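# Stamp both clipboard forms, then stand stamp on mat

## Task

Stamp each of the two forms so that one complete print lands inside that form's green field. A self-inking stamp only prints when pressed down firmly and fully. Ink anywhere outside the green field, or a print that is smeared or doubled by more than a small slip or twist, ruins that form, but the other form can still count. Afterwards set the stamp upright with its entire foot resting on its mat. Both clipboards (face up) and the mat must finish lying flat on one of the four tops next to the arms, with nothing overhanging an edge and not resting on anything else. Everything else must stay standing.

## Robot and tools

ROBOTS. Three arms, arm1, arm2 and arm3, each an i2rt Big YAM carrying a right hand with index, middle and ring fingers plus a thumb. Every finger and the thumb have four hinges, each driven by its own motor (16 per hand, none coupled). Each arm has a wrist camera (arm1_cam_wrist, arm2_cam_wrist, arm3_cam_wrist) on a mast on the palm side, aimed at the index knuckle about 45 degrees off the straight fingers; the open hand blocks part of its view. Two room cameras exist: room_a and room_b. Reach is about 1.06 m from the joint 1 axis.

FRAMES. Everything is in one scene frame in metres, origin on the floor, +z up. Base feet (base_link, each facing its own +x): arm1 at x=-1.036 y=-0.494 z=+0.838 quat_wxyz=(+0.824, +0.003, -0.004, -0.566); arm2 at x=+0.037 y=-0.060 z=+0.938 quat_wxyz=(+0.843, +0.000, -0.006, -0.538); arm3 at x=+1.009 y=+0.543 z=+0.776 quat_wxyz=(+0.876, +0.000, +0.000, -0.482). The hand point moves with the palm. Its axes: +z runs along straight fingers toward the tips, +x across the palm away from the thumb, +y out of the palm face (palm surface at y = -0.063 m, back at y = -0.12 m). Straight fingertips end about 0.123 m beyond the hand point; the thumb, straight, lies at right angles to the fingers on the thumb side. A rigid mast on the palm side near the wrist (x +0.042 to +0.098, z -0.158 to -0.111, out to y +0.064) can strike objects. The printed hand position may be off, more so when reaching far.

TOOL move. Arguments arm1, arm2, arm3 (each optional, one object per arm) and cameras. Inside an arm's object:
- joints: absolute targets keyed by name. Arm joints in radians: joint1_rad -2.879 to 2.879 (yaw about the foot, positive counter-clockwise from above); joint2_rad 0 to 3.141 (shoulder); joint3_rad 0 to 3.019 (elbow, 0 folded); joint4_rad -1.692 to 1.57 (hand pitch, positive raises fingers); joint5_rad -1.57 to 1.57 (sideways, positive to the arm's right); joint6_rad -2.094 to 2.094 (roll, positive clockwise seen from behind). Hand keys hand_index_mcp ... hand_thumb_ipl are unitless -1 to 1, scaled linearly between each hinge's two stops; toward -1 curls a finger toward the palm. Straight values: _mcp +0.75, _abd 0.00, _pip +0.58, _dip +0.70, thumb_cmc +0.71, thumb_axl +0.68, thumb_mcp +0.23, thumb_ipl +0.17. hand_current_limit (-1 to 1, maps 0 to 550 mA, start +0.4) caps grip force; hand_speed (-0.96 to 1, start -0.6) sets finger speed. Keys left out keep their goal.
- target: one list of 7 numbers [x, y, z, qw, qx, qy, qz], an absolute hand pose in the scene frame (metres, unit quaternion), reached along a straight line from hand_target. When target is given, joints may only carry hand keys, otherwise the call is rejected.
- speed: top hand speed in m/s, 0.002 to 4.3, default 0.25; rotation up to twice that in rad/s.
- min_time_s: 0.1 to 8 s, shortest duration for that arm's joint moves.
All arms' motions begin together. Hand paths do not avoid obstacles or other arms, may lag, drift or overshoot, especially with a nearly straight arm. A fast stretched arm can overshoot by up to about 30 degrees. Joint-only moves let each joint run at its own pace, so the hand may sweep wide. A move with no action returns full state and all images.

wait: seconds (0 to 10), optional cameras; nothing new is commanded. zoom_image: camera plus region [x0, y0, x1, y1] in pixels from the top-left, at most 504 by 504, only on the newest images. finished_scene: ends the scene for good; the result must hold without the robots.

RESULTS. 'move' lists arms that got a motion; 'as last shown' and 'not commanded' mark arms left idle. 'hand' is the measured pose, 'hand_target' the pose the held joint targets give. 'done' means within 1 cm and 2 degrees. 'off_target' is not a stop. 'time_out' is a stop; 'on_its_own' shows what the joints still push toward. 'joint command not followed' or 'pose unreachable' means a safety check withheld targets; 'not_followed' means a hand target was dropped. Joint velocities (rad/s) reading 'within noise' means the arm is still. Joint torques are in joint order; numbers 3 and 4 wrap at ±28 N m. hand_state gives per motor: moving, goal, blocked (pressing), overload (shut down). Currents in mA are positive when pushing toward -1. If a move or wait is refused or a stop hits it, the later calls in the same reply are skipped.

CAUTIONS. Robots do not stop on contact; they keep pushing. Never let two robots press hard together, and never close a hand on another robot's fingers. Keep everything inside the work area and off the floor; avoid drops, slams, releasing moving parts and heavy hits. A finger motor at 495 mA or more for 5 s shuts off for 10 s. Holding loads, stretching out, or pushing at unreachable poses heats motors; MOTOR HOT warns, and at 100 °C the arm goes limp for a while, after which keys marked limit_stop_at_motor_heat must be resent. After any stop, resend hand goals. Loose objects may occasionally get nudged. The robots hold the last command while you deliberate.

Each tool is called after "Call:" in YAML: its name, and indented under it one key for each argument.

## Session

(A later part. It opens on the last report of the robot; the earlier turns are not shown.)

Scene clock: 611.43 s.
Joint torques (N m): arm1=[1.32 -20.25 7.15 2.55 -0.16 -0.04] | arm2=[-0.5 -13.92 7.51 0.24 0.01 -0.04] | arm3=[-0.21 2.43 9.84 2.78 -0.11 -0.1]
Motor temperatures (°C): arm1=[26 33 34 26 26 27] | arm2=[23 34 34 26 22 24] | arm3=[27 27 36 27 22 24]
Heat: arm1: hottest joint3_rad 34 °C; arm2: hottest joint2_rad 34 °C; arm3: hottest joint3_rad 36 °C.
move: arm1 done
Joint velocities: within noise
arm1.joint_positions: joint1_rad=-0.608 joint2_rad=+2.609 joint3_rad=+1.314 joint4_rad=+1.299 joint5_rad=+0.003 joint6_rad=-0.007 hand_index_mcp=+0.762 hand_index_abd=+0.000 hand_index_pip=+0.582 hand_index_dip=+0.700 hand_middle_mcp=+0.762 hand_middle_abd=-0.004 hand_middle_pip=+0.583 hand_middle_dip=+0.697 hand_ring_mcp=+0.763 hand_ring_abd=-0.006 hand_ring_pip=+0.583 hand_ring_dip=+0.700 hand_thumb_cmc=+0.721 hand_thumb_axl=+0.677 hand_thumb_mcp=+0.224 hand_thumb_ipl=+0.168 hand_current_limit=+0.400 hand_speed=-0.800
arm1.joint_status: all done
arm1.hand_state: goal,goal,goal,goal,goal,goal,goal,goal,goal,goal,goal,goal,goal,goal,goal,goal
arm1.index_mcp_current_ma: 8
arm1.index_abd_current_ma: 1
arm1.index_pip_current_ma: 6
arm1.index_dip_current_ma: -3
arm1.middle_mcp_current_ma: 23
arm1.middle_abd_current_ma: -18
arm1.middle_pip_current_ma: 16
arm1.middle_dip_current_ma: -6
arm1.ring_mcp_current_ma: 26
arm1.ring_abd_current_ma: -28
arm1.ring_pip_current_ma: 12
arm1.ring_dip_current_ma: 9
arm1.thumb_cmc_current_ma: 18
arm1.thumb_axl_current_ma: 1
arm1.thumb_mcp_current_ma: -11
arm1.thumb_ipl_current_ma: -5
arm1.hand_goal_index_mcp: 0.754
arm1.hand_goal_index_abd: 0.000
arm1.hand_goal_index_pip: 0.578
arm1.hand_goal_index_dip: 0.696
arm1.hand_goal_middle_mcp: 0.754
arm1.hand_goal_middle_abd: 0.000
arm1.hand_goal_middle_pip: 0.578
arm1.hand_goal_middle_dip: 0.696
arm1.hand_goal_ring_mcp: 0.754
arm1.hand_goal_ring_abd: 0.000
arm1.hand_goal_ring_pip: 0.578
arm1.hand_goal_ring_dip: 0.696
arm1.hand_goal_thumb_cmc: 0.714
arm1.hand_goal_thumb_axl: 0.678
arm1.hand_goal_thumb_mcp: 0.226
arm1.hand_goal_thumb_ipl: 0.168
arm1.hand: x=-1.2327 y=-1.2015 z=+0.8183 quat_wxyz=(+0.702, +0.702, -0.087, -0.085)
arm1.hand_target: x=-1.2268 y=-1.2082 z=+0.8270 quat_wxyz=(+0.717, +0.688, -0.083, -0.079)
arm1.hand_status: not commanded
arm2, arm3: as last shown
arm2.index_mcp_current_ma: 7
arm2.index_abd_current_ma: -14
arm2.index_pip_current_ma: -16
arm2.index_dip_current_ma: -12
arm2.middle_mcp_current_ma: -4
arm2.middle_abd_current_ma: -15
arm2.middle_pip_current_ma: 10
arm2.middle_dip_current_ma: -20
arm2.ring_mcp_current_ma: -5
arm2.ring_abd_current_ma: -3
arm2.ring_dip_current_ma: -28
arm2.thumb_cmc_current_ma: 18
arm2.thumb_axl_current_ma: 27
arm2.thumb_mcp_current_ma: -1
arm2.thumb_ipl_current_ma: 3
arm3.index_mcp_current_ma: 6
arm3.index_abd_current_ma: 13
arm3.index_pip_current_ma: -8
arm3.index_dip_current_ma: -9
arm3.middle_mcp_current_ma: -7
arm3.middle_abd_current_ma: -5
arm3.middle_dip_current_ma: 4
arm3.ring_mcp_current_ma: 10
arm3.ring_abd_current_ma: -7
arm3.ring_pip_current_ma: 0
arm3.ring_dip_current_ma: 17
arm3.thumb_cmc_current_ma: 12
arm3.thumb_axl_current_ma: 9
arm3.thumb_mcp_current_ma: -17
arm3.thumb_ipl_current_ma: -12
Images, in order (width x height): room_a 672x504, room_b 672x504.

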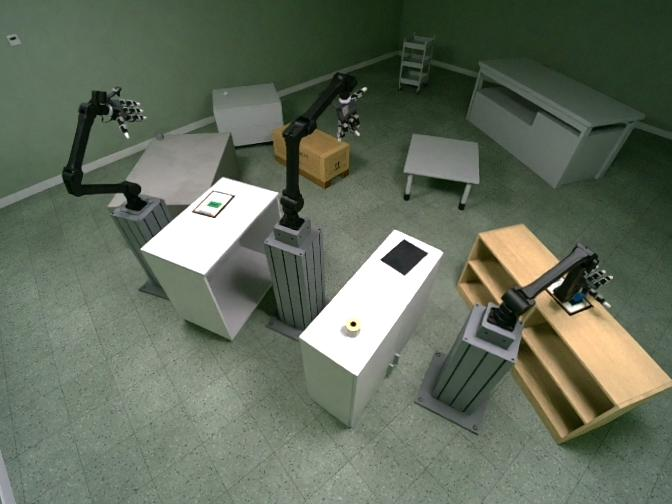

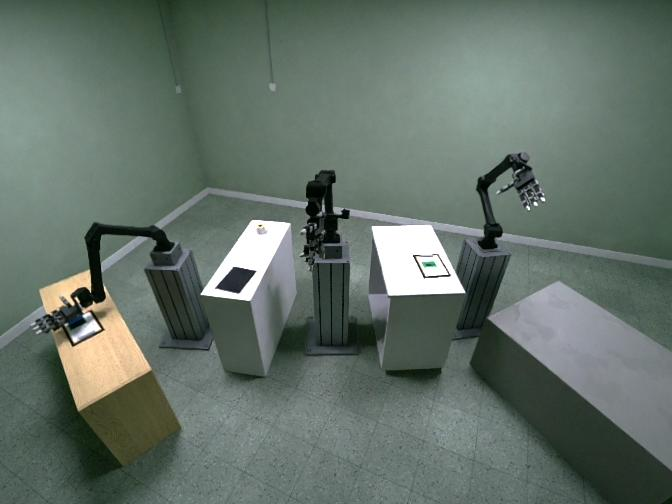

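Call:
move:
  arm1: {"joints":{"joint1_rad":-0.598,"joint2_rad":2.636,"joint3_rad":1.352,"joint4_rad":1.326,"joint5_rad":0.0,"joint6_rad":0.0},"min_time_s":1.2}
  cameras: ["room_a","room_b"]

Call:
zoom_image:
  camera: "room_b"
  region: [48, 292, 92, 328]

Call:
zoom_image:
  camera: "room_a"
  region: [560, 272, 600, 306]

Scene clock: 613.50 s.
Joint torques (N m): arm1=[1.32 -19.19 7.41 2.21 -0.17 -0.04] | arm2=[-0.56 -13.92 7.5 0.21 0.01 -0.04] | arm3=[-0.62 2.37 9.88 2.69 -0.1 -0.09]
Motor temperatures (°C): arm1=[26 33 34 26 26 27] | arm2=[23 34 34 26 22 24] | arm3=[27 27 36 27 22 24]
Heat: arm1: hottest joint3_rad 34 °C; arm2: hottest joint2_rad 34 °C; arm3: hottest joint3_rad 36 °C.
move: arm1 done
Joint velocities: within noise
arm1.joint_positions: joint1_rad=-0.607 joint2_rad=+2.614 joint3_rad=+1.321 joint4_rad=+1.315 joint5_rad=+0.003 joint6_rad=-0.007 hand_index_mcp=+0.762 hand_index_abd=+0.000 hand_index_pip=+0.582 hand_index_dip=+0.700 hand_middle_mcp=+0.762 hand_middle_abd=-0.004 hand_middle_pip=+0.583 hand_middle_dip=+0.697 hand_ring_mcp=+0.763 hand_ring_abd=-0.006 hand_ring_pip=+0.583 hand_ring_dip=+0.700 hand_thumb_cmc=+0.721 hand_thumb_axl=+0.677 hand_thumb_mcp=+0.224 hand_thumb_ipl=+0.168 hand_current_limit=+0.400 hand_speed=-0.800
arm1.joint_status: all done
arm1.hand_state: goal,goal,goal,goal,goal,goal,goal,goal,goal,goal,goal,goal,goal,goal,goal,goal
arm1.index_mcp_current_ma: 9
arm1.index_abd_current_ma: -4
arm1.index_pip_current_ma: 11
arm1.index_dip_current_ma: 3
arm1.middle_mcp_current_ma: 10
arm1.middle_abd_current_ma: -6
arm1.middle_pip_current_ma: 38
arm1.middle_dip_current_ma: -2
arm1.ring_mcp_current_ma: 37
arm1.ring_abd_current_ma: -7
arm1.ring_pip_current_ma: 24
arm1.ring_dip_current_ma: 18
arm1.thumb_cmc_current_ma: 21
arm1.thumb_axl_current_ma: 5
arm1.thumb_mcp_current_ma: -25
arm1.thumb_ipl_current_ma: 1
arm1.hand_goal_index_mcp: 0.754
arm1.hand_goal_index_abd: 0.000
arm1.hand_goal_index_pip: 0.578
arm1.hand_goal_index_dip: 0.696
arm1.hand_goal_middle_mcp: 0.754
arm1.hand_goal_middle_abd: 0.000
arm1.hand_goal_middle_pip: 0.578
arm1.hand_goal_middle_dip: 0.696
arm1.hand_goal_ring_mcp: 0.754
arm1.hand_goal_ring_abd: 0.000
arm1.hand_goal_ring_pip: 0.578
arm1.hand_goal_ring_dip: 0.696
arm1.hand_goal_thumb_cmc: 0.714
arm1.hand_goal_thumb_axl: 0.678
arm1.hand_goal_thumb_mcp: 0.226
arm1.hand_goal_thumb_ipl: 0.168
arm1.hand: x=-1.2322 y=-1.2015 z=+0.8208 quat_wxyz=(+0.708, +0.695, -0.086, -0.085)
arm1.hand_target: x=-1.2266 y=-1.2076 z=+0.8191 quat_wxyz=(+0.716, +0.688, -0.083, -0.079)
arm1.hand_status: not commanded
arm2, arm3: as last shown
arm2.index_mcp_current_ma: 13
arm2.index_abd_current_ma: -18
arm2.index_pip_current_ma: -10
arm2.index_dip_current_ma: 12
arm2.middle_mcp_current_ma: -8
arm2.middle_abd_current_ma: -2
arm2.middle_pip_current_ma: 8
arm2.middle_dip_current_ma: -13
arm2.ring_mcp_current_ma: -13
arm2.ring_abd_current_ma: -5
arm2.ring_pip_current_ma: -4
arm2.ring_dip_current_ma: -2
arm2.thumb_cmc_current_ma: 30
arm2.thumb_axl_current_ma: 1
arm2.thumb_mcp_current_ma: 10
arm2.thumb_ipl_current_ma: 2
arm3.index_mcp_current_ma: 7
arm3.index_abd_current_ma: 16
arm3.index_pip_current_ma: -2
arm3.index_dip_current_ma: -4
arm3.middle_mcp_current_ma: 0
arm3.middle_abd_current_ma: -3
arm3.middle_pip_current_ma: -11
arm3.middle_dip_current_ma: 6
arm3.ring_mcp_current_ma: -1
arm3.ring_abd_current_ma: -9
arm3.ring_dip_current_ma: -8
arm3.thumb_cmc_current_ma: -10
arm3.thumb_axl_current_ma: 18
arm3.thumb_mcp_current_ma: -19
arm3.thumb_ipl_current_ma: 7
Images, in order (width x height): room_a 672x504, room_b 672x504.

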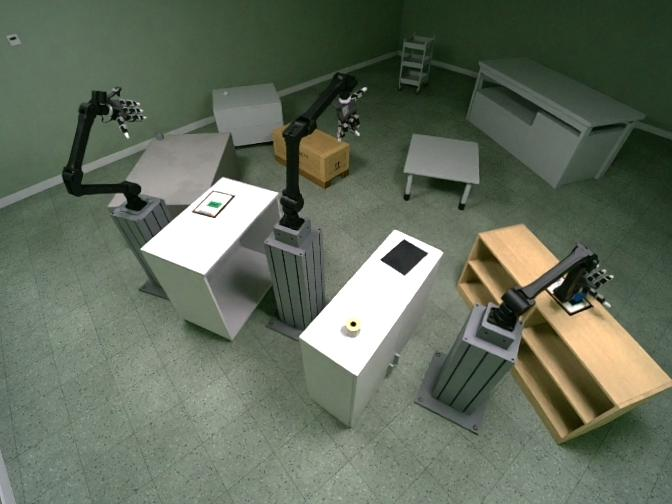

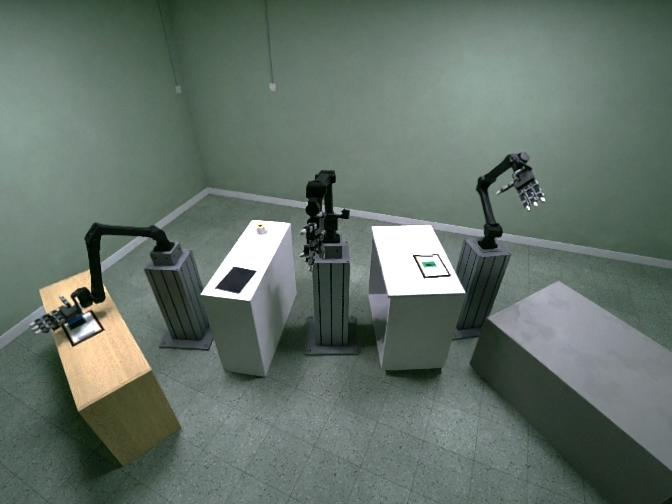

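Scaled by 11.455 from the camera's image (finer frame: 960x720).

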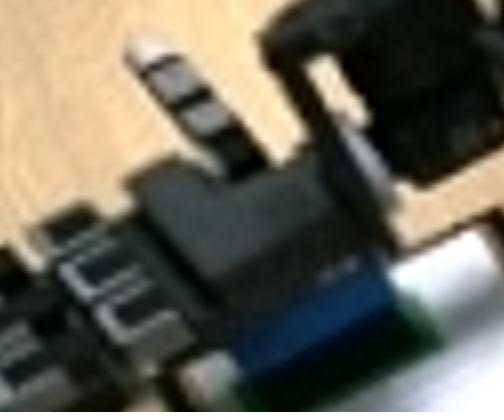

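Scaled by 12.600 from the camera's image (finer frame: 960x720).

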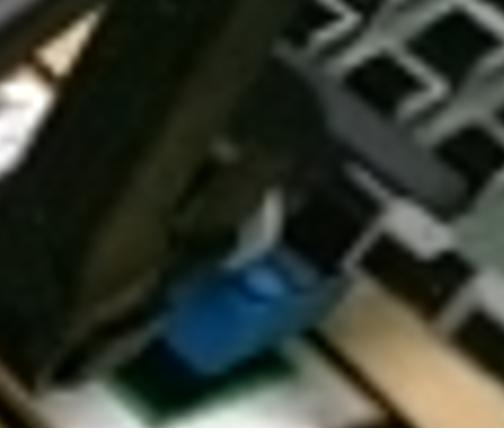

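Call:
move:
  arm1: {"joints":{"joint1_rad":-0.598,"joint2_rad":2.72,"joint3_rad":1.325,"joint4_rad":1.275,"joint5_rad":0.0,"joint6_rad":0.0},"min_time_s":1.5}
  cameras: ["room_a","room_b"]

Call:
zoom_image:
  camera: "room_b"
  region: [48, 292, 92, 328]

Call:
zoom_image:
  camera: "room_a"
  region: [560, 272, 600, 306]

Scene clock: 616.67 s.
Joint torques (N m): arm1=[1.2 -15.5 3.73 0.35 -0.16 -0.04] | arm2=[-0.44 -13.92 7.5 0.24 0.01 -0.04] | arm3=[-0.62 2.55 9.98 2.7 -0.08 -0.08]
Motor temperatures (°C): arm1=[26 33 34 26 26 27] | arm2=[23 34 34 26 22 24] | arm3=[27 27 36 27 22 24]
Heat: arm1: hottest joint3_rad 34 °C; arm2: hottest joint2_rad 34 °C; arm3: hottest joint3_rad 36 °C.
move: arm1 done
Joint velocities: within noise
arm1.joint_positions: joint1_rad=-0.607 joint2_rad=+2.655 joint3_rad=+1.335 joint4_rad=+1.311 joint5_rad=+0.002 joint6_rad=-0.007 hand_index_mcp=+0.762 hand_index_abd=+0.000 hand_index_pip=+0.582 hand_index_dip=+0.700 hand_middle_mcp=+0.762 hand_middle_abd=-0.004 hand_middle_pip=+0.583 hand_middle_dip=+0.697 hand_ring_mcp=+0.763 hand_ring_abd=-0.006 hand_ring_pip=+0.583 hand_ring_dip=+0.700 hand_thumb_cmc=+0.721 hand_thumb_axl=+0.677 hand_thumb_mcp=+0.224 hand_thumb_ipl=+0.168 hand_current_limit=+0.400 hand_speed=-0.800
arm1.joint_status: all done
arm1.hand_state: goal,goal,goal,goal,goal,goal,goal,goal,goal,goal,goal,goal,goal,goal,goal,goal
arm1.index_mcp_current_ma: 7
arm1.index_abd_current_ma: 9
arm1.index_pip_current_ma: 27
arm1.index_dip_current_ma: -8
arm1.middle_mcp_current_ma: -3
arm1.middle_abd_current_ma: 2
arm1.middle_pip_current_ma: 4
arm1.middle_dip_current_ma: 15
arm1.ring_mcp_current_ma: 16
arm1.ring_abd_current_ma: 0
arm1.ring_pip_current_ma: 18
arm1.ring_dip_current_ma: 8
arm1.thumb_cmc_current_ma: 23
arm1.thumb_axl_current_ma: 15
arm1.thumb_mcp_current_ma: -11
arm1.thumb_ipl_current_ma: -19
arm1.hand_goal_index_mcp: 0.754
arm1.hand_goal_index_abd: 0.000
arm1.hand_goal_index_pip: 0.578
arm1.hand_goal_index_dip: 0.696
arm1.hand_goal_middle_mcp: 0.754
arm1.hand_goal_middle_abd: 0.000
arm1.hand_goal_middle_pip: 0.578
arm1.hand_goal_middle_dip: 0.696
arm1.hand_goal_ring_mcp: 0.754
arm1.hand_goal_ring_abd: 0.000
arm1.hand_goal_ring_pip: 0.578
arm1.hand_goal_ring_dip: 0.696
arm1.hand_goal_thumb_cmc: 0.714
arm1.hand_goal_thumb_axl: 0.678
arm1.hand_goal_thumb_mcp: 0.226
arm1.hand_goal_thumb_ipl: 0.168
arm1.hand: x=-1.2308 y=-1.1996 z=+0.7963 quat_wxyz=(+0.698, +0.706, -0.087, -0.084)
arm1.hand_target: x=-1.2210 y=-1.1880 z=+0.7377 quat_wxyz=(+0.658, +0.744, -0.089, -0.072)
arm1.hand_status: not commanded
arm2, arm3: as last shown
arm2.index_mcp_current_ma: -2
arm2.index_abd_current_ma: -4
arm2.index_pip_current_ma: -11
arm2.index_dip_current_ma: -5
arm2.middle_mcp_current_ma: -19
arm2.middle_abd_current_ma: -10
arm2.middle_pip_current_ma: 15
arm2.middle_dip_current_ma: -26
arm2.ring_mcp_current_ma: -18
arm2.ring_abd_current_ma: -16
arm2.ring_pip_current_ma: 7
arm2.ring_dip_current_ma: -17
arm2.thumb_cmc_current_ma: 10
arm2.thumb_axl_current_ma: 6
arm2.thumb_mcp_current_ma: 39
arm2.thumb_ipl_current_ma: 22
arm3.index_mcp_current_ma: 17
arm3.index_abd_current_ma: 19
arm3.index_dip_current_ma: -2
arm3.middle_mcp_current_ma: 7
arm3.middle_abd_current_ma: 1
arm3.middle_pip_current_ma: -4
arm3.middle_dip_current_ma: 4
arm3.ring_mcp_current_ma: -7
arm3.ring_abd_current_ma: -6
arm3.ring_pip_current_ma: -7
arm3.ring_dip_current_ma: -6
arm3.thumb_cmc_current_ma: 7
arm3.thumb_axl_current_ma: 16
arm3.thumb_mcp_current_ma: -15
arm3.thumb_ipl_current_ma: 1
Images, in order (width x height): room_a 672x504, room_b 672x504.

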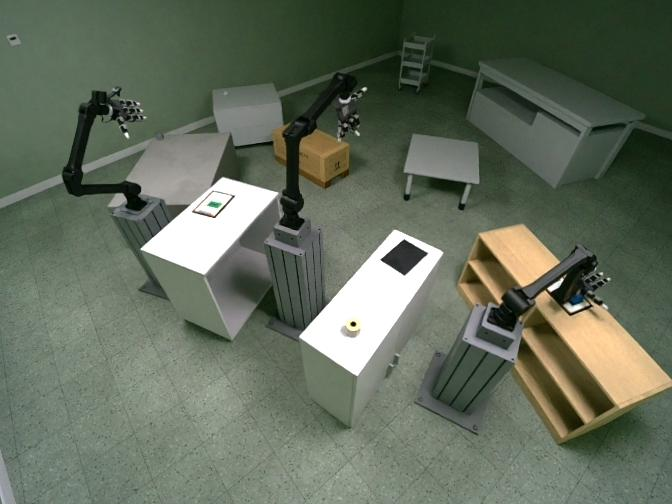

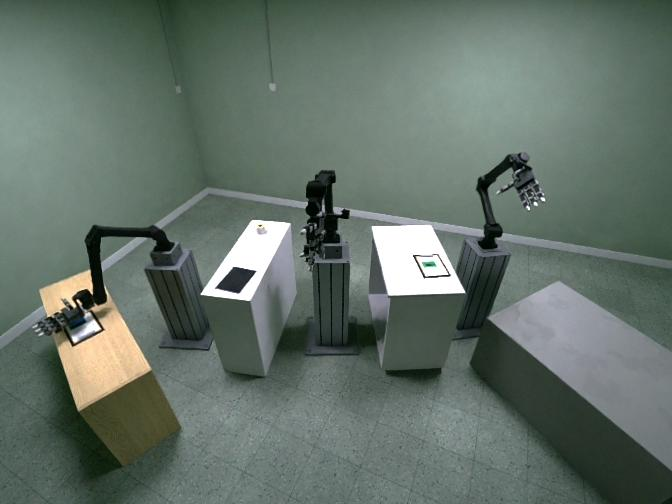

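Scaled by 11.455 from the camera's image (finer frame: 960x720).

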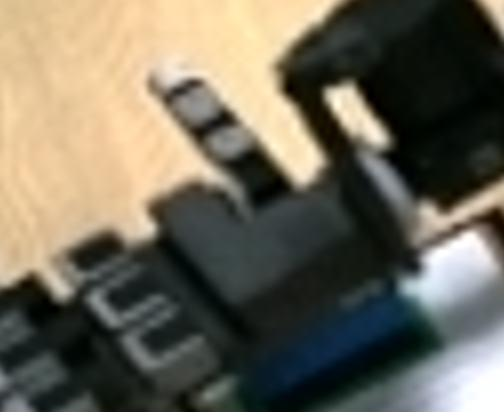

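Scaled by 12.600 from the camera's image (finer frame: 960x720).

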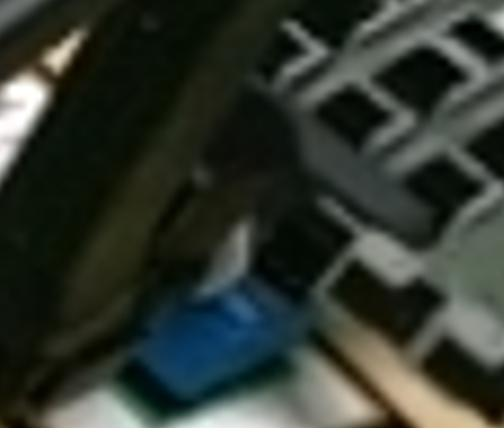

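Call:
move:
  arm1: {"joints":{"joint1_rad":-0.598,"joint2_rad":2.82,"joint3_rad":1.315,"joint4_rad":1.25,"joint5_rad":0.0,"joint6_rad":0.0},"min_time_s":1.5}
  cameras: ["room_a","room_b"]

Call:
zoom_image:
  camera: "room_b"
  region: [48, 292, 92, 328]

Call:
zoom_image:
  camera: "room_a"
  region: [560, 272, 600, 306]

Scene clock: 620.73 s.
Joint torques (N m): arm1=[1.2 -9.17 1.73 -0.66 -0.15 0.02] | arm2=[-0.5 -13.92 7.5 0.23 0.01 -0.04] | arm3=[-0.56 2.61 9.85 2.61 -0.08 -0.1]
Motor temperatures (°C): arm1=[26 32 34 26 26 27] | arm2=[23 34 34 26 22 24] | arm3=[27 27 36 27 22 24]
Heat: arm1: hottest joint3_rad 34 °C; arm2: hottest joint2_rad 34 °C; arm3: hottest joint3_rad 36 °C.
move: arm1 time_out
Joint velocities: within noise
arm1.joint_positions: joint1_rad=-0.607 joint2_rad=+2.679 joint3_rad=+1.348 joint4_rad=+1.312 joint5_rad=+0.002 joint6_rad=-0.014 hand_index_mcp=+0.762 hand_index_abd=+0.000 hand_index_pip=+0.582 hand_index_dip=+0.700 hand_middle_mcp=+0.762 hand_middle_abd=-0.004 hand_middle_pip=+0.583 hand_middle_dip=+0.697 hand_ring_mcp=+0.763 hand_ring_abd=-0.006 hand_ring_pip=+0.583 hand_ring_dip=+0.700 hand_thumb_cmc=+0.721 hand_thumb_axl=+0.677 hand_thumb_mcp=+0.224 hand_thumb_ipl=+0.168 hand_current_limit=+0.400 hand_speed=-0.800
arm1.joint_status: joint2_rad time_out (moved +0.025 of +0.165); joint4_rad time_out (moved +0.001 of -0.061); the others done
arm1.hand_state: goal,goal,goal,goal,goal,goal,goal,goal,goal,goal,goal,goal,goal,goal,goal,goal
arm1.index_mcp_current_ma: 12
arm1.index_abd_current_ma: -11
arm1.index_pip_current_ma: 17
arm1.index_dip_current_ma: 0
arm1.middle_mcp_current_ma: 0
arm1.middle_abd_current_ma: -18
arm1.middle_pip_current_ma: 31
arm1.middle_dip_current_ma: -11
arm1.ring_mcp_current_ma: 14
arm1.ring_abd_current_ma: -17
arm1.ring_pip_current_ma: 12
arm1.ring_dip_current_ma: 9
arm1.thumb_cmc_current_ma: 5
arm1.thumb_axl_current_ma: 14
arm1.thumb_mcp_current_ma: 21
arm1.thumb_ipl_current_ma: -17
arm1.hand_goal_index_mcp: 0.754
arm1.hand_goal_index_abd: 0.000
arm1.hand_goal_index_pip: 0.578
arm1.hand_goal_index_dip: 0.696
arm1.hand_goal_middle_mcp: 0.754
arm1.hand_goal_middle_abd: 0.000
arm1.hand_goal_middle_pip: 0.578
arm1.hand_goal_middle_dip: 0.696
arm1.hand_goal_ring_mcp: 0.754
arm1.hand_goal_ring_abd: 0.000
arm1.hand_goal_ring_pip: 0.578
arm1.hand_goal_ring_dip: 0.696
arm1.hand_goal_thumb_cmc: 0.714
arm1.hand_goal_thumb_axl: 0.678
arm1.hand_goal_thumb_mcp: 0.226
arm1.hand_goal_thumb_ipl: 0.168
arm1.on_its_own: joint2_rad reads +2.679 and still pushes toward +2.820 since a time_out; joint4_rad reads +1.312 and still pushes toward +1.250 since a time_out
arm1.hand: x=-1.2299 y=-1.1991 z=+0.7835 quat_wxyz=(+0.694, +0.710, -0.085, -0.086)
arm1.hand_target: x=-1.2137 y=-1.1594 z=+0.6600 quat_wxyz=(+0.607, +0.787, -0.094, -0.066)
arm1.hand_status: not commanded
arm2.joint_positions: joint1_rad=-0.095 joint2_rad=+1.708 joint3_rad=+2.007 joint4_rad=-1.591 joint5_rad=+0.007 joint6_rad=-1.299 hand_index_mcp=+0.745 hand_index_abd=+0.321 hand_index_pip=+0.573 hand_index_dip=+0.690 hand_middle_mcp=+0.988 hand_middle_abd=-0.009 hand_middle_pip=+0.961 hand_middle_dip=+0.996 hand_ring_mcp=+0.744 hand_ring_abd=-0.402 hand_ring_pip=+0.574 hand_ring_dip=+0.691 hand_thumb_cmc=+0.721 hand_thumb_axl=+0.677 hand_thumb_mcp=+0.219 hand_thumb_ipl=+0.168 hand_current_limit=+0.400 hand_speed=-0.800
arm2.joint_status: not commanded
arm2.hand_state: goal,goal,goal,goal,goal,goal,goal,goal,goal,goal,goal,goal,goal,goal,goal,goal
arm2.index_mcp_current_ma: 1
arm2.index_abd_current_ma: -7
arm2.index_pip_current_ma: -16
arm2.index_dip_current_ma: 5
arm2.middle_mcp_current_ma: 3
arm2.middle_abd_current_ma: -13
arm2.middle_pip_current_ma: 8
arm2.middle_dip_current_ma: -3
arm2.ring_mcp_current_ma: -13
arm2.ring_abd_current_ma: -33
arm2.ring_pip_current_ma: -3
arm2.ring_dip_current_ma: -8
arm2.thumb_cmc_current_ma: 5
arm2.thumb_axl_current_ma: 8
arm2.thumb_mcp_current_ma: 2
arm2.thumb_ipl_current_ma: 8
arm2.hand_goal_index_mcp: 0.754
arm2.hand_goal_index_abd: 0.340
arm2.hand_goal_index_pip: 0.578
arm2.hand_goal_index_dip: 0.696
arm2.hand_goal_middle_mcp: 1.000
arm2.hand_goal_middle_abd: 0.000
arm2.hand_goal_middle_pip: 0.970
arm2.hand_goal_middle_dip: 1.000
arm2.hand_goal_ring_mcp: 0.754
arm2.hand_goal_ring_abd: -0.420
arm2.hand_goal_ring_pip: 0.578
arm2.hand_goal_ring_dip: 0.696
arm2.hand_goal_thumb_cmc: 0.714
arm2.hand_goal_thumb_axl: 0.678
arm2.hand_goal_thumb_mcp: 0.226
arm2.hand_goal_thumb_ipl: 0.168
arm2.hand: x=+0.3087 y=-0.6153 z=+1.3267 quat_wxyz=(+0.128, +0.676, +0.722, -0.066)
arm2.hand_target: x=+0.3041 y=-0.6123 z=+1.3268 quat_wxyz=(+0.124, +0.679, +0.720, -0.065)
arm2.hand_status: not commanded
arm3.joint_positions: joint1_rad=-0.091 joint2_rad=+0.578 joint3_rad=+1.342 joint4_rad=-1.238 joint5_rad=-0.091 joint6_rad=+0.998 hand_index_mcp=+0.757 hand_index_abd=+0.000 hand_index_pip=+0.577 hand_index_dip=+0.696 hand_middle_mcp=+0.757 hand_middle_abd=+0.001 hand_middle_pip=+0.577 hand_middle_dip=+0.696 hand_ring_mcp=+0.757 hand_ring_abd=+0.001 hand_ring_pip=+0.577 hand_ring_dip=+0.696 hand_thumb_cmc=+0.717 hand_thumb_axl=+0.677 hand_thumb_mcp=+0.226 hand_thumb_ipl=+0.168 hand_current_limit=+0.400 hand_speed=-0.600
arm3.joint_status: not commanded
arm3.hand_state: goal,goal,goal,goal,goal,goal,goal,goal,goal,goal,goal,goal,goal,goal,goal,goal
arm3.index_mcp_current_ma: 13
arm3.index_abd_current_ma: 7
arm3.index_pip_current_ma: -5
arm3.index_dip_current_ma: -5
arm3.middle_mcp_current_ma: -1
arm3.middle_abd_current_ma: -21
arm3.middle_pip_current_ma: 4
arm3.middle_dip_current_ma: 18
arm3.ring_mcp_current_ma: -1
arm3.ring_abd_current_ma: -9
arm3.ring_pip_current_ma: -8
arm3.ring_dip_current_ma: 23
arm3.thumb_cmc_current_ma: 1
arm3.thumb_axl_current_ma: 15
arm3.thumb_mcp_current_ma: -8
arm3.thumb_ipl_current_ma: -5
arm3.hand_goal_index_mcp: 0.754
arm3.hand_goal_index_abd: 0.000
arm3.hand_goal_index_pip: 0.576
arm3.hand_goal_index_dip: 0.696
arm3.hand_goal_middle_mcp: 0.754
arm3.hand_goal_middle_abd: 0.000
arm3.hand_goal_middle_pip: 0.576
arm3.hand_goal_middle_dip: 0.696
arm3.hand_goal_ring_mcp: 0.754
arm3.hand_goal_ring_abd: 0.000
arm3.hand_goal_ring_pip: 0.576
arm3.hand_goal_ring_dip: 0.696
arm3.hand_goal_thumb_cmc: 0.714
arm3.hand_goal_thumb_axl: 0.678
arm3.hand_goal_thumb_mcp: 0.226
arm3.hand_goal_thumb_ipl: 0.168
arm3.hand: x=+1.0652 y=+0.2841 z=+1.3427 quat_wxyz=(+0.359, +0.830, -0.197, +0.379)
arm3.hand_target: x=+1.0637 y=+0.2869 z=+1.3560 quat_wxyz=(+0.369, +0.822, -0.195, +0.387)
arm3.hand_status: not commanded
Images, in order (width x height): room_a 672x504, room_b 672x504.

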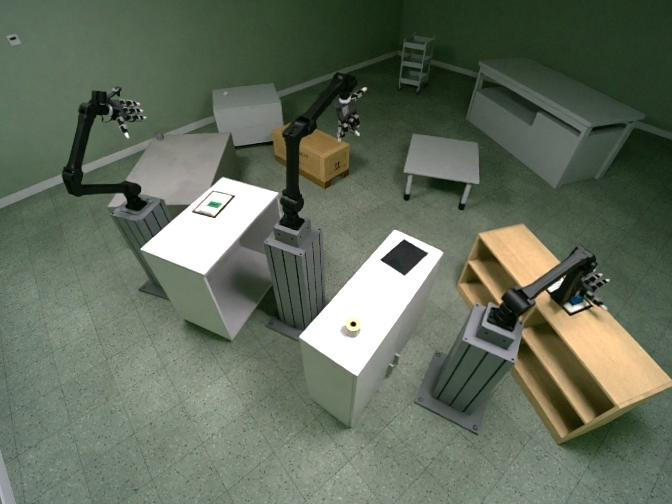

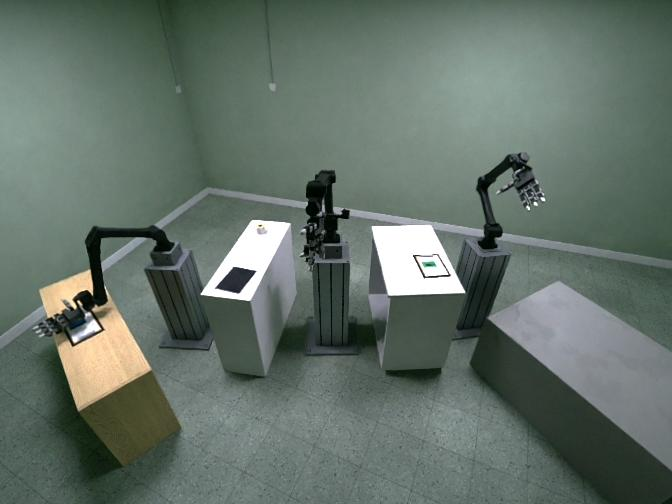

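Scaled by 11.455 from the camera's image (finer frame: 960x720).

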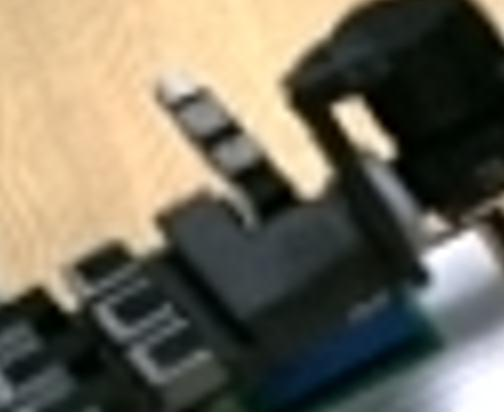

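Scaled by 12.600 from the camera's image (finer frame: 960x720).

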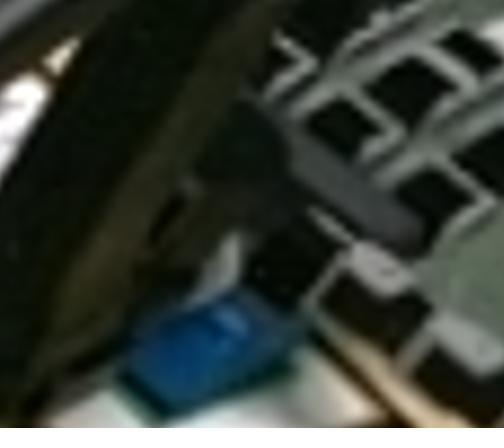

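Call:
move:
  arm1: {"joints":{"joint1_rad":-0.598,"joint2_rad":2.95,"joint3_rad":1.3,"joint4_rad":1.21,"joint5_rad":0,"joint6_rad":0},"min_time_s":2.5}
  cameras: ["room_b"]

Scene clock: 628.50 s.
Joint torques (N m): arm1=[1.14 0.44 0.81 -2.78 -0.15 0.19] | arm2=[-0.5 -13.98 7.5 0.23 0.01 -0.04] | arm3=[0.03 2.32 10.06 2.71 -0.09 -0.11]
Motor temperatures (°C): arm1=[26 32 33 26 26 27] | arm2=[23 34 34 26 22 24] | arm3=[27 27 36 27 22 24]
Heat: arm1: hottest joint3_rad 33 °C; arm2: hottest joint2_rad 34 °C; arm3: hottest joint3_rad 36 °C.
move: arm1 time_out
Joint velocities: within noise
arm1.joint_positions: joint1_rad=-0.606 joint2_rad=+2.695 joint3_rad=+1.343 joint4_rad=+1.325 joint5_rad=+0.002 joint6_rad=-0.034 hand_index_mcp=+0.762 hand_index_abd=+0.000 hand_index_pip=+0.582 hand_index_dip=+0.700 hand_middle_mcp=+0.762 hand_middle_abd=-0.004 hand_middle_pip=+0.583 hand_middle_dip=+0.697 hand_ring_mcp=+0.763 hand_ring_abd=-0.006 hand_ring_pip=+0.583 hand_ring_dip=+0.700 hand_thumb_cmc=+0.721 hand_thumb_axl=+0.677 hand_thumb_mcp=+0.224 hand_thumb_ipl=+0.168 hand_current_limit=+0.400 hand_speed=-0.800
arm1.joint_status: joint2_rad time_out (moved +0.016 of +0.271); joint4_rad time_out (moved +0.013 of -0.102); the others done
arm1.hand_state: goal,goal,goal,goal,goal,goal,goal,goal,goal,goal,goal,goal,goal,goal,goal,goal
arm1.index_mcp_current_ma: 5
arm1.index_abd_current_ma: -4
arm1.index_pip_current_ma: 28
arm1.index_dip_current_ma: 0
arm1.middle_mcp_current_ma: 8
arm1.middle_abd_current_ma: -5
arm1.middle_pip_current_ma: 14
arm1.middle_dip_current_ma: -11
arm1.ring_mcp_current_ma: 14
arm1.ring_abd_current_ma: -15
arm1.ring_pip_current_ma: 26
arm1.ring_dip_current_ma: 19
arm1.thumb_cmc_current_ma: 19
arm1.thumb_axl_current_ma: 7
arm1.thumb_mcp_current_ma: -16
arm1.thumb_ipl_current_ma: -6
arm1.hand_goal_index_mcp: 0.754
arm1.hand_goal_index_abd: 0.000
arm1.hand_goal_index_pip: 0.578
arm1.hand_goal_index_dip: 0.696
arm1.hand_goal_middle_mcp: 0.754
arm1.hand_goal_middle_abd: 0.000
arm1.hand_goal_middle_pip: 0.578
arm1.hand_goal_middle_dip: 0.696
arm1.hand_goal_ring_mcp: 0.754
arm1.hand_goal_ring_abd: 0.000
arm1.hand_goal_ring_pip: 0.578
arm1.hand_goal_ring_dip: 0.696
arm1.hand_goal_thumb_cmc: 0.714
arm1.hand_goal_thumb_axl: 0.678
arm1.hand_goal_thumb_mcp: 0.226
arm1.hand_goal_thumb_ipl: 0.168
arm1.on_its_own: joint2_rad reads +2.695 and still pushes toward +2.950 since a time_out; joint4_rad reads +1.325 and still pushes toward +1.210 since a time_out
arm1.hand: x=-1.2261 y=-1.1946 z=+0.7748 quat_wxyz=(+0.690, +0.713, -0.077, -0.092)
arm1.hand_target: x=-1.2005 y=-1.1086 z=+0.5626 quat_wxyz=(+0.531, +0.839, -0.100, -0.057)
arm1.hand_status: not commanded
arm2, arm3: as last shown
arm2.index_mcp_current_ma: -15
arm2.index_abd_current_ma: 13
arm2.index_pip_current_ma: -7
arm2.index_dip_current_ma: -5
arm2.middle_mcp_current_ma: -16
arm2.middle_abd_current_ma: 4
arm2.middle_pip_current_ma: -7
arm2.middle_dip_current_ma: -22
arm2.ring_mcp_current_ma: -10
arm2.ring_abd_current_ma: 10
arm2.ring_pip_current_ma: -24
arm2.thumb_cmc_current_ma: 22
arm2.thumb_axl_current_ma: 14
arm2.thumb_mcp_current_ma: 4
arm2.thumb_ipl_current_ma: 2
arm3.index_mcp_current_ma: 9
arm3.index_abd_current_ma: 4
arm3.index_pip_current_ma: -13
arm3.index_dip_current_ma: -6
arm3.middle_mcp_current_ma: 1
arm3.middle_abd_current_ma: -2
arm3.middle_pip_current_ma: -13
arm3.middle_dip_current_ma: 10
arm3.ring_mcp_current_ma: -4
arm3.ring_abd_current_ma: -7
arm3.ring_pip_current_ma: -1
arm3.ring_dip_current_ma: 12
arm3.thumb_cmc_current_ma: -2
arm3.thumb_axl_current_ma: 6
arm3.thumb_mcp_current_ma: 6
arm3.thumb_ipl_current_ma: -11
Images, in order (width x height): room_b 672x504.

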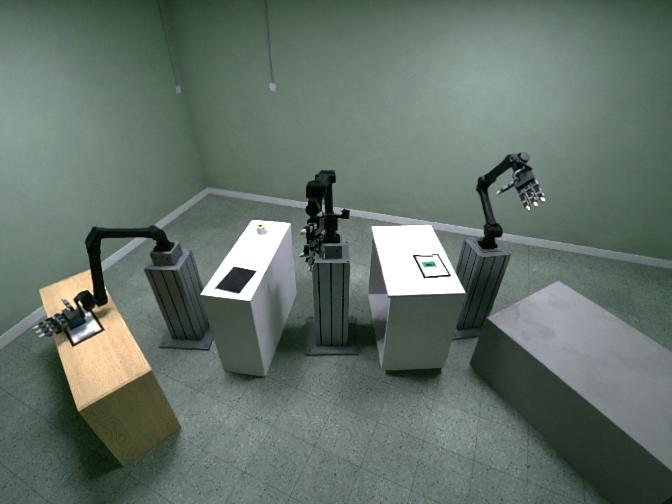

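Call:
move:
  arm1: {"joints":{"joint1_rad":-0.598,"joint2_rad":3.06,"joint3_rad":1.3,"joint4_rad":1.17,"joint5_rad":0,"joint6_rad":0},"min_time_s":2}
  cameras: []

Scene clock: 633.03 s.
Joint torques (N m): arm1=[1.14 9 0.66 -4.64 -0.16 0.33] | arm2=[-0.5 -13.92 7.51 0.24 0.01 -0.04] | arm3=[0.09 2.49 9.95 2.81 -0.11 -0.08]
Motor temperatures (°C): arm1=[26 32 32 26 26 27] | arm2=[23 34 34 26 22 24] | arm3=[27 27 36 27 22 24]
Heat: arm1: hottest joint2_rad 32 °C; arm2: hottest joint2_rad 34 °C; arm3: hottest joint3_rad 36 °C.
move: arm1 time_out
Joint velocities: within noise
arm1.joint_positions: joint1_rad=-0.605 joint2_rad=+2.703 joint3_rad=+1.345 joint4_rad=+1.332 joint5_rad=+0.003 joint6_rad=-0.051 hand_index_mcp=+0.762 hand_index_abd=+0.000 hand_index_pip=+0.582 hand_index_dip=+0.700 hand_middle_mcp=+0.762 hand_middle_abd=-0.004 hand_middle_pip=+0.583 hand_middle_dip=+0.697 hand_ring_mcp=+0.763 hand_ring_abd=-0.006 hand_ring_pip=+0.583 hand_ring_dip=+0.700 hand_thumb_cmc=+0.721 hand_thumb_axl=+0.677 hand_thumb_mcp=+0.224 hand_thumb_ipl=+0.168 hand_current_limit=+0.400 hand_speed=-0.800
arm1.joint_status: joint2_rad time_out (moved +0.008 of +0.365); joint4_rad time_out (moved +0.007 of -0.155); joint6_rad time_out (moved -0.017 of +0.034); the others done
arm1.hand_state: goal,goal,goal,goal,goal,goal,goal,goal,goal,goal,goal,goal,goal,goal,goal,goal
arm1.index_mcp_current_ma: 11
arm1.index_abd_current_ma: 1
arm1.index_pip_current_ma: 18
arm1.index_dip_current_ma: 0
arm1.middle_mcp_current_ma: 10
arm1.middle_abd_current_ma: -14
arm1.middle_pip_current_ma: 25
arm1.middle_dip_current_ma: 2
arm1.ring_mcp_current_ma: 31
arm1.ring_abd_current_ma: -28
arm1.ring_pip_current_ma: 18
arm1.ring_dip_current_ma: 17
arm1.thumb_cmc_current_ma: 33
arm1.thumb_axl_current_ma: -1
arm1.thumb_mcp_current_ma: 4
arm1.thumb_ipl_current_ma: -8
arm1.hand_goal_index_mcp: 0.754
arm1.hand_goal_index_abd: 0.000
arm1.hand_goal_index_pip: 0.578
arm1.hand_goal_index_dip: 0.696
arm1.hand_goal_middle_mcp: 0.754
arm1.hand_goal_middle_abd: 0.000
arm1.hand_goal_middle_pip: 0.578
arm1.hand_goal_middle_dip: 0.696
arm1.hand_goal_ring_mcp: 0.754
arm1.hand_goal_ring_abd: 0.000
arm1.hand_goal_ring_pip: 0.578
arm1.hand_goal_ring_dip: 0.696
arm1.hand_goal_thumb_cmc: 0.714
arm1.hand_goal_thumb_axl: 0.678
arm1.hand_goal_thumb_mcp: 0.226
arm1.hand_goal_thumb_ipl: 0.168
arm1.on_its_own: joint2_rad reads +2.703 and still pushes toward +3.060 since a time_out; joint4_rad reads +1.332 and still pushes toward +1.170 since a time_out; joint6_rad reads -0.051 and still pushes toward +0.000 since a time_out
arm1.hand: x=-1.2241 y=-1.1934 z=+0.7719 quat_wxyz=(+0.690, +0.714, -0.071, -0.098)
arm1.hand_target: x=-1.1883 y=-1.0591 z=+0.4874 quat_wxyz=(+0.467, +0.877, -0.104, -0.050)
arm1.hand_status: not commanded
arm2, arm3: as last shown
arm2.index_mcp_current_ma: -13
arm2.index_abd_current_ma: -14
arm2.index_pip_current_ma: 1
arm2.index_dip_current_ma: -3
arm2.middle_mcp_current_ma: 0
arm2.middle_abd_current_ma: -8
arm2.middle_pip_current_ma: -11
arm2.middle_dip_current_ma: 2
arm2.ring_mcp_current_ma: 8
arm2.ring_abd_current_ma: 2
arm2.ring_pip_current_ma: 4
arm2.ring_dip_current_ma: -15
arm2.thumb_cmc_current_ma: 16
arm2.thumb_axl_current_ma: 17
arm2.thumb_mcp_current_ma: 7
arm2.thumb_ipl_current_ma: 9
arm3.index_mcp_current_ma: 17
arm3.index_abd_current_ma: 20
arm3.index_pip_current_ma: -6
arm3.index_dip_current_ma: -11
arm3.middle_mcp_current_ma: -1
arm3.middle_abd_current_ma: -16
arm3.middle_pip_current_ma: 5
arm3.middle_dip_current_ma: 14
arm3.ring_mcp_current_ma: 4
arm3.ring_abd_current_ma: -22
arm3.ring_pip_current_ma: -20
arm3.ring_dip_current_ma: 5
arm3.thumb_cmc_current_ma: 9
arm3.thumb_axl_current_ma: 13
arm3.thumb_mcp_current_ma: -14

Call:
move:
  arm1: {"joints":{"joint1_rad":-0.598,"joint2_rad":2.93,"joint3_rad":1.3,"joint4_rad":1.22,"joint5_rad":0,"joint6_rad":0},"min_time_s":2}
  cameras: []

Call:
move:
  arm1: {"joints":{"joint1_rad":-0.598,"joint2_rad":2.80,"joint3_rad":1.315,"joint4_rad":1.26,"joint5_rad":0,"joint6_rad":0},"min_time_s":2}
  cameras: []

Scene clock: 637.73 s.
Joint torques (N m): arm1=[1.08 -1.55 0.65 -2.82 -0.17 0.31] | arm2=[-0.5 -13.92 7.5 0.24 0.01 -0.04] | arm3=[-0.09 2.67 9.87 2.61 -0.07 -0.1]
Motor temperatures (°C): arm1=[26 31 32 26 26 27] | arm2=[23 34 34 26 22 24] | arm3=[27 27 36 27 22 24]
Heat: arm1: hottest joint3_rad 32 °C; arm2: hottest joint2_rad 34 °C; arm3: hottest joint3_rad 36 °C.
move: arm1 time_out
Joint velocities: within noise
arm1.joint_positions: joint1_rad=-0.605 joint2_rad=+2.698 joint3_rad=+1.345 joint4_rad=+1.336 joint5_rad=+0.003 joint6_rad=-0.048 hand_index_mcp=+0.762 hand_index_abd=+0.000 hand_index_pip=+0.582 hand_index_dip=+0.700 hand_middle_mcp=+0.762 hand_middle_abd=-0.004 hand_middle_pip=+0.583 hand_middle_dip=+0.697 hand_ring_mcp=+0.763 hand_ring_abd=-0.006 hand_ring_pip=+0.583 hand_ring_dip=+0.700 hand_thumb_cmc=+0.721 hand_thumb_axl=+0.677 hand_thumb_mcp=+0.224 hand_thumb_ipl=+0.168 hand_current_limit=+0.400 hand_speed=-0.800
arm1.joint_status: joint2_rad time_out (moved -0.004 of +0.227); joint4_rad time_out (moved +0.004 of -0.112); joint6_rad time_out (moved +0.003 of +0.051); the others done
arm1.hand_state: goal,goal,goal,goal,goal,goal,goal,goal,goal,goal,goal,goal,goal,goal,goal,goal
arm1.index_mcp_current_ma: 17
arm1.index_abd_current_ma: 12
arm1.index_pip_current_ma: -3
arm1.index_dip_current_ma: -2
arm1.middle_mcp_current_ma: 17
arm1.middle_abd_current_ma: -28
arm1.middle_pip_current_ma: 23
arm1.middle_dip_current_ma: -5
arm1.ring_mcp_current_ma: 16
arm1.ring_abd_current_ma: -18
arm1.ring_pip_current_ma: 24
arm1.ring_dip_current_ma: 4
arm1.thumb_cmc_current_ma: 15
arm1.thumb_axl_current_ma: -5
arm1.thumb_mcp_current_ma: 7
arm1.thumb_ipl_current_ma: -22
arm1.hand_goal_index_mcp: 0.754
arm1.hand_goal_index_abd: 0.000
arm1.hand_goal_index_pip: 0.578
arm1.hand_goal_index_dip: 0.696
arm1.hand_goal_middle_mcp: 0.754
arm1.hand_goal_middle_abd: 0.000
arm1.hand_goal_middle_pip: 0.578
arm1.hand_goal_middle_dip: 0.696
arm1.hand_goal_ring_mcp: 0.754
arm1.hand_goal_ring_abd: 0.000
arm1.hand_goal_ring_pip: 0.578
arm1.hand_goal_ring_dip: 0.696
arm1.hand_goal_thumb_cmc: 0.714
arm1.hand_goal_thumb_axl: 0.678
arm1.hand_goal_thumb_mcp: 0.226
arm1.hand_goal_thumb_ipl: 0.168
arm1.on_its_own: joint2_rad reads +2.698 and still pushes toward +2.930 since a time_out; joint4_rad reads +1.336 and still pushes toward +1.220 since a time_out; joint6_rad reads -0.048 and still pushes toward +0.000 since a time_out
arm1.hand: x=-1.2246 y=-1.1939 z=+0.7759 quat_wxyz=(+0.693, +0.711, -0.072, -0.097)
arm1.hand_target: x=-1.2026 y=-1.1164 z=+0.5773 quat_wxyz=(+0.544, +0.831, -0.099, -0.059)
arm1.hand_status: not commanded
arm2, arm3: as last shown
arm2.index_mcp_current_ma: 13
arm2.index_abd_current_ma: -16
arm2.index_pip_current_ma: -24
arm2.index_dip_current_ma: 16
arm2.middle_mcp_current_ma: -4
arm2.middle_abd_current_ma: -3
arm2.middle_pip_current_ma: -3
arm2.middle_dip_current_ma: -17
arm2.ring_mcp_current_ma: -18
arm2.ring_abd_current_ma: 0
arm2.ring_pip_current_ma: -9
arm2.thumb_cmc_current_ma: 25
arm2.thumb_axl_current_ma: 2
arm2.thumb_mcp_current_ma: 5
arm2.thumb_ipl_current_ma: 3
arm3.index_mcp_current_ma: 11
arm3.index_abd_current_ma: 3
arm3.index_pip_current_ma: -3
arm3.index_dip_current_ma: -8
arm3.middle_mcp_current_ma: -12
arm3.middle_abd_current_ma: -14
arm3.middle_pip_current_ma: 1
arm3.middle_dip_current_ma: 4
arm3.ring_mcp_current_ma: 10
arm3.ring_abd_current_ma: -12
arm3.ring_pip_current_ma: 5
arm3.ring_dip_current_ma: 15
arm3.thumb_cmc_current_ma: 4
arm3.thumb_mcp_current_ma: -8
arm3.thumb_ipl_current_ma: -10

not run: a stop came earlier in this reply.

Call:
move:
  arm1: {"joints":{"joint1_rad":-0.6,"joint2_rad":2.80,"joint3_rad":1.315,"joint4_rad":1.27,"joint5_rad":0,"joint6_rad":-0.02},"min_time_s":2}
  cameras: []

Scene clock: 642.33 s.
Joint torques (N m): arm1=[0.97 -11.58 1.92 -0.8 -0.17 0.11] | arm2=[-0.5 -13.92 7.5 0.24 0.01 -0.04] | arm3=[-0.15 2.43 9.87 2.74 -0.05 -0.11]
Motor temperatures (°C): arm1=[26 31 32 26 26 27] | arm2=[23 35 34 26 22 24] | arm3=[27 27 37 27 22 24]
Heat: arm1: hottest joint3_rad 32 °C; arm2: hottest joint2_rad 35 °C; arm3: hottest joint3_rad 37 °C.
move: arm1 time_out
Joint velocities: within noise
arm1.joint_positions: joint1_rad=-0.605 joint2_rad=+2.687 joint3_rad=+1.345 joint4_rad=+1.335 joint5_rad=+0.003 joint6_rad=-0.044 hand_index_mcp=+0.762 hand_index_abd=+0.000 hand_index_pip=+0.582 hand_index_dip=+0.700 hand_middle_mcp=+0.762 hand_middle_abd=-0.004 hand_middle_pip=+0.583 hand_middle_dip=+0.697 hand_ring_mcp=+0.763 hand_ring_abd=-0.006 hand_ring_pip=+0.583 hand_ring_dip=+0.700 hand_thumb_cmc=+0.721 hand_thumb_axl=+0.677 hand_thumb_mcp=+0.224 hand_thumb_ipl=+0.168 hand_current_limit=+0.400 hand_speed=-0.800
arm1.joint_status: joint4_rad time_out (moved -0.002 of -0.066); the others done
arm1.hand_state: goal,goal,goal,goal,goal,goal,goal,goal,goal,goal,goal,goal,goal,goal,goal,goal
arm1.index_mcp_current_ma: 10
arm1.index_abd_current_ma: 13
arm1.index_pip_current_ma: 27
arm1.index_dip_current_ma: 0
arm1.middle_mcp_current_ma: 14
arm1.middle_abd_current_ma: -13
arm1.middle_pip_current_ma: 26
arm1.middle_dip_current_ma: 3
arm1.ring_mcp_current_ma: 30
arm1.ring_abd_current_ma: -23
arm1.ring_pip_current_ma: 9
arm1.ring_dip_current_ma: 28
arm1.thumb_cmc_current_ma: 19
arm1.thumb_axl_current_ma: 7
arm1.thumb_mcp_current_ma: 2
arm1.thumb_ipl_current_ma: -2
arm1.hand_goal_index_mcp: 0.754
arm1.hand_goal_index_abd: 0.000
arm1.hand_goal_index_pip: 0.578
arm1.hand_goal_index_dip: 0.696
arm1.hand_goal_middle_mcp: 0.754
arm1.hand_goal_middle_abd: 0.000
arm1.hand_goal_middle_pip: 0.578
arm1.hand_goal_middle_dip: 0.696
arm1.hand_goal_ring_mcp: 0.754
arm1.hand_goal_ring_abd: 0.000
arm1.hand_goal_ring_pip: 0.578
arm1.hand_goal_ring_dip: 0.696
arm1.hand_goal_thumb_cmc: 0.714
arm1.hand_goal_thumb_axl: 0.678
arm1.hand_goal_thumb_mcp: 0.226
arm1.hand_goal_thumb_ipl: 0.168
arm1.on_its_own: joint4_rad reads +1.335 and still pushes toward +1.270 since a time_out
arm1.hand: x=-1.2255 y=-1.1961 z=+0.7838 quat_wxyz=(+0.697, +0.707, -0.073, -0.096)
arm1.hand_target: x=-1.2148 y=-1.1649 z=+0.6792 quat_wxyz=(+0.621, +0.775, -0.086, -0.075)
arm1.hand_status: not commanded
arm2, arm3: as last shown
arm2.index_mcp_current_ma: 3
arm2.index_abd_current_ma: -3
arm2.index_pip_current_ma: -15
arm2.index_dip_current_ma: 15
arm2.middle_mcp_current_ma: 7
arm2.middle_pip_current_ma: -1
arm2.middle_dip_current_ma: -16
arm2.ring_mcp_current_ma: -22
arm2.ring_abd_current_ma: -18
arm2.ring_pip_current_ma: -26
arm2.ring_dip_current_ma: -18
arm2.thumb_cmc_current_ma: 23
arm2.thumb_axl_current_ma: 8
arm2.thumb_mcp_current_ma: 14
arm2.thumb_ipl_current_ma: 17
arm3.index_mcp_current_ma: 13
arm3.index_abd_current_ma: 10
arm3.index_pip_current_ma: 3
arm3.index_dip_current_ma: 1
arm3.middle_mcp_current_ma: -2
arm3.middle_abd_current_ma: -13
arm3.middle_pip_current_ma: 3
arm3.middle_dip_current_ma: 17
arm3.ring_mcp_current_ma: -3
arm3.ring_abd_current_ma: -15
arm3.ring_pip_current_ma: -1
arm3.ring_dip_current_ma: -1
arm3.thumb_cmc_current_ma: 19
arm3.thumb_axl_current_ma: 6
arm3.thumb_mcp_current_ma: -3
arm3.thumb_ipl_current_ma: -9


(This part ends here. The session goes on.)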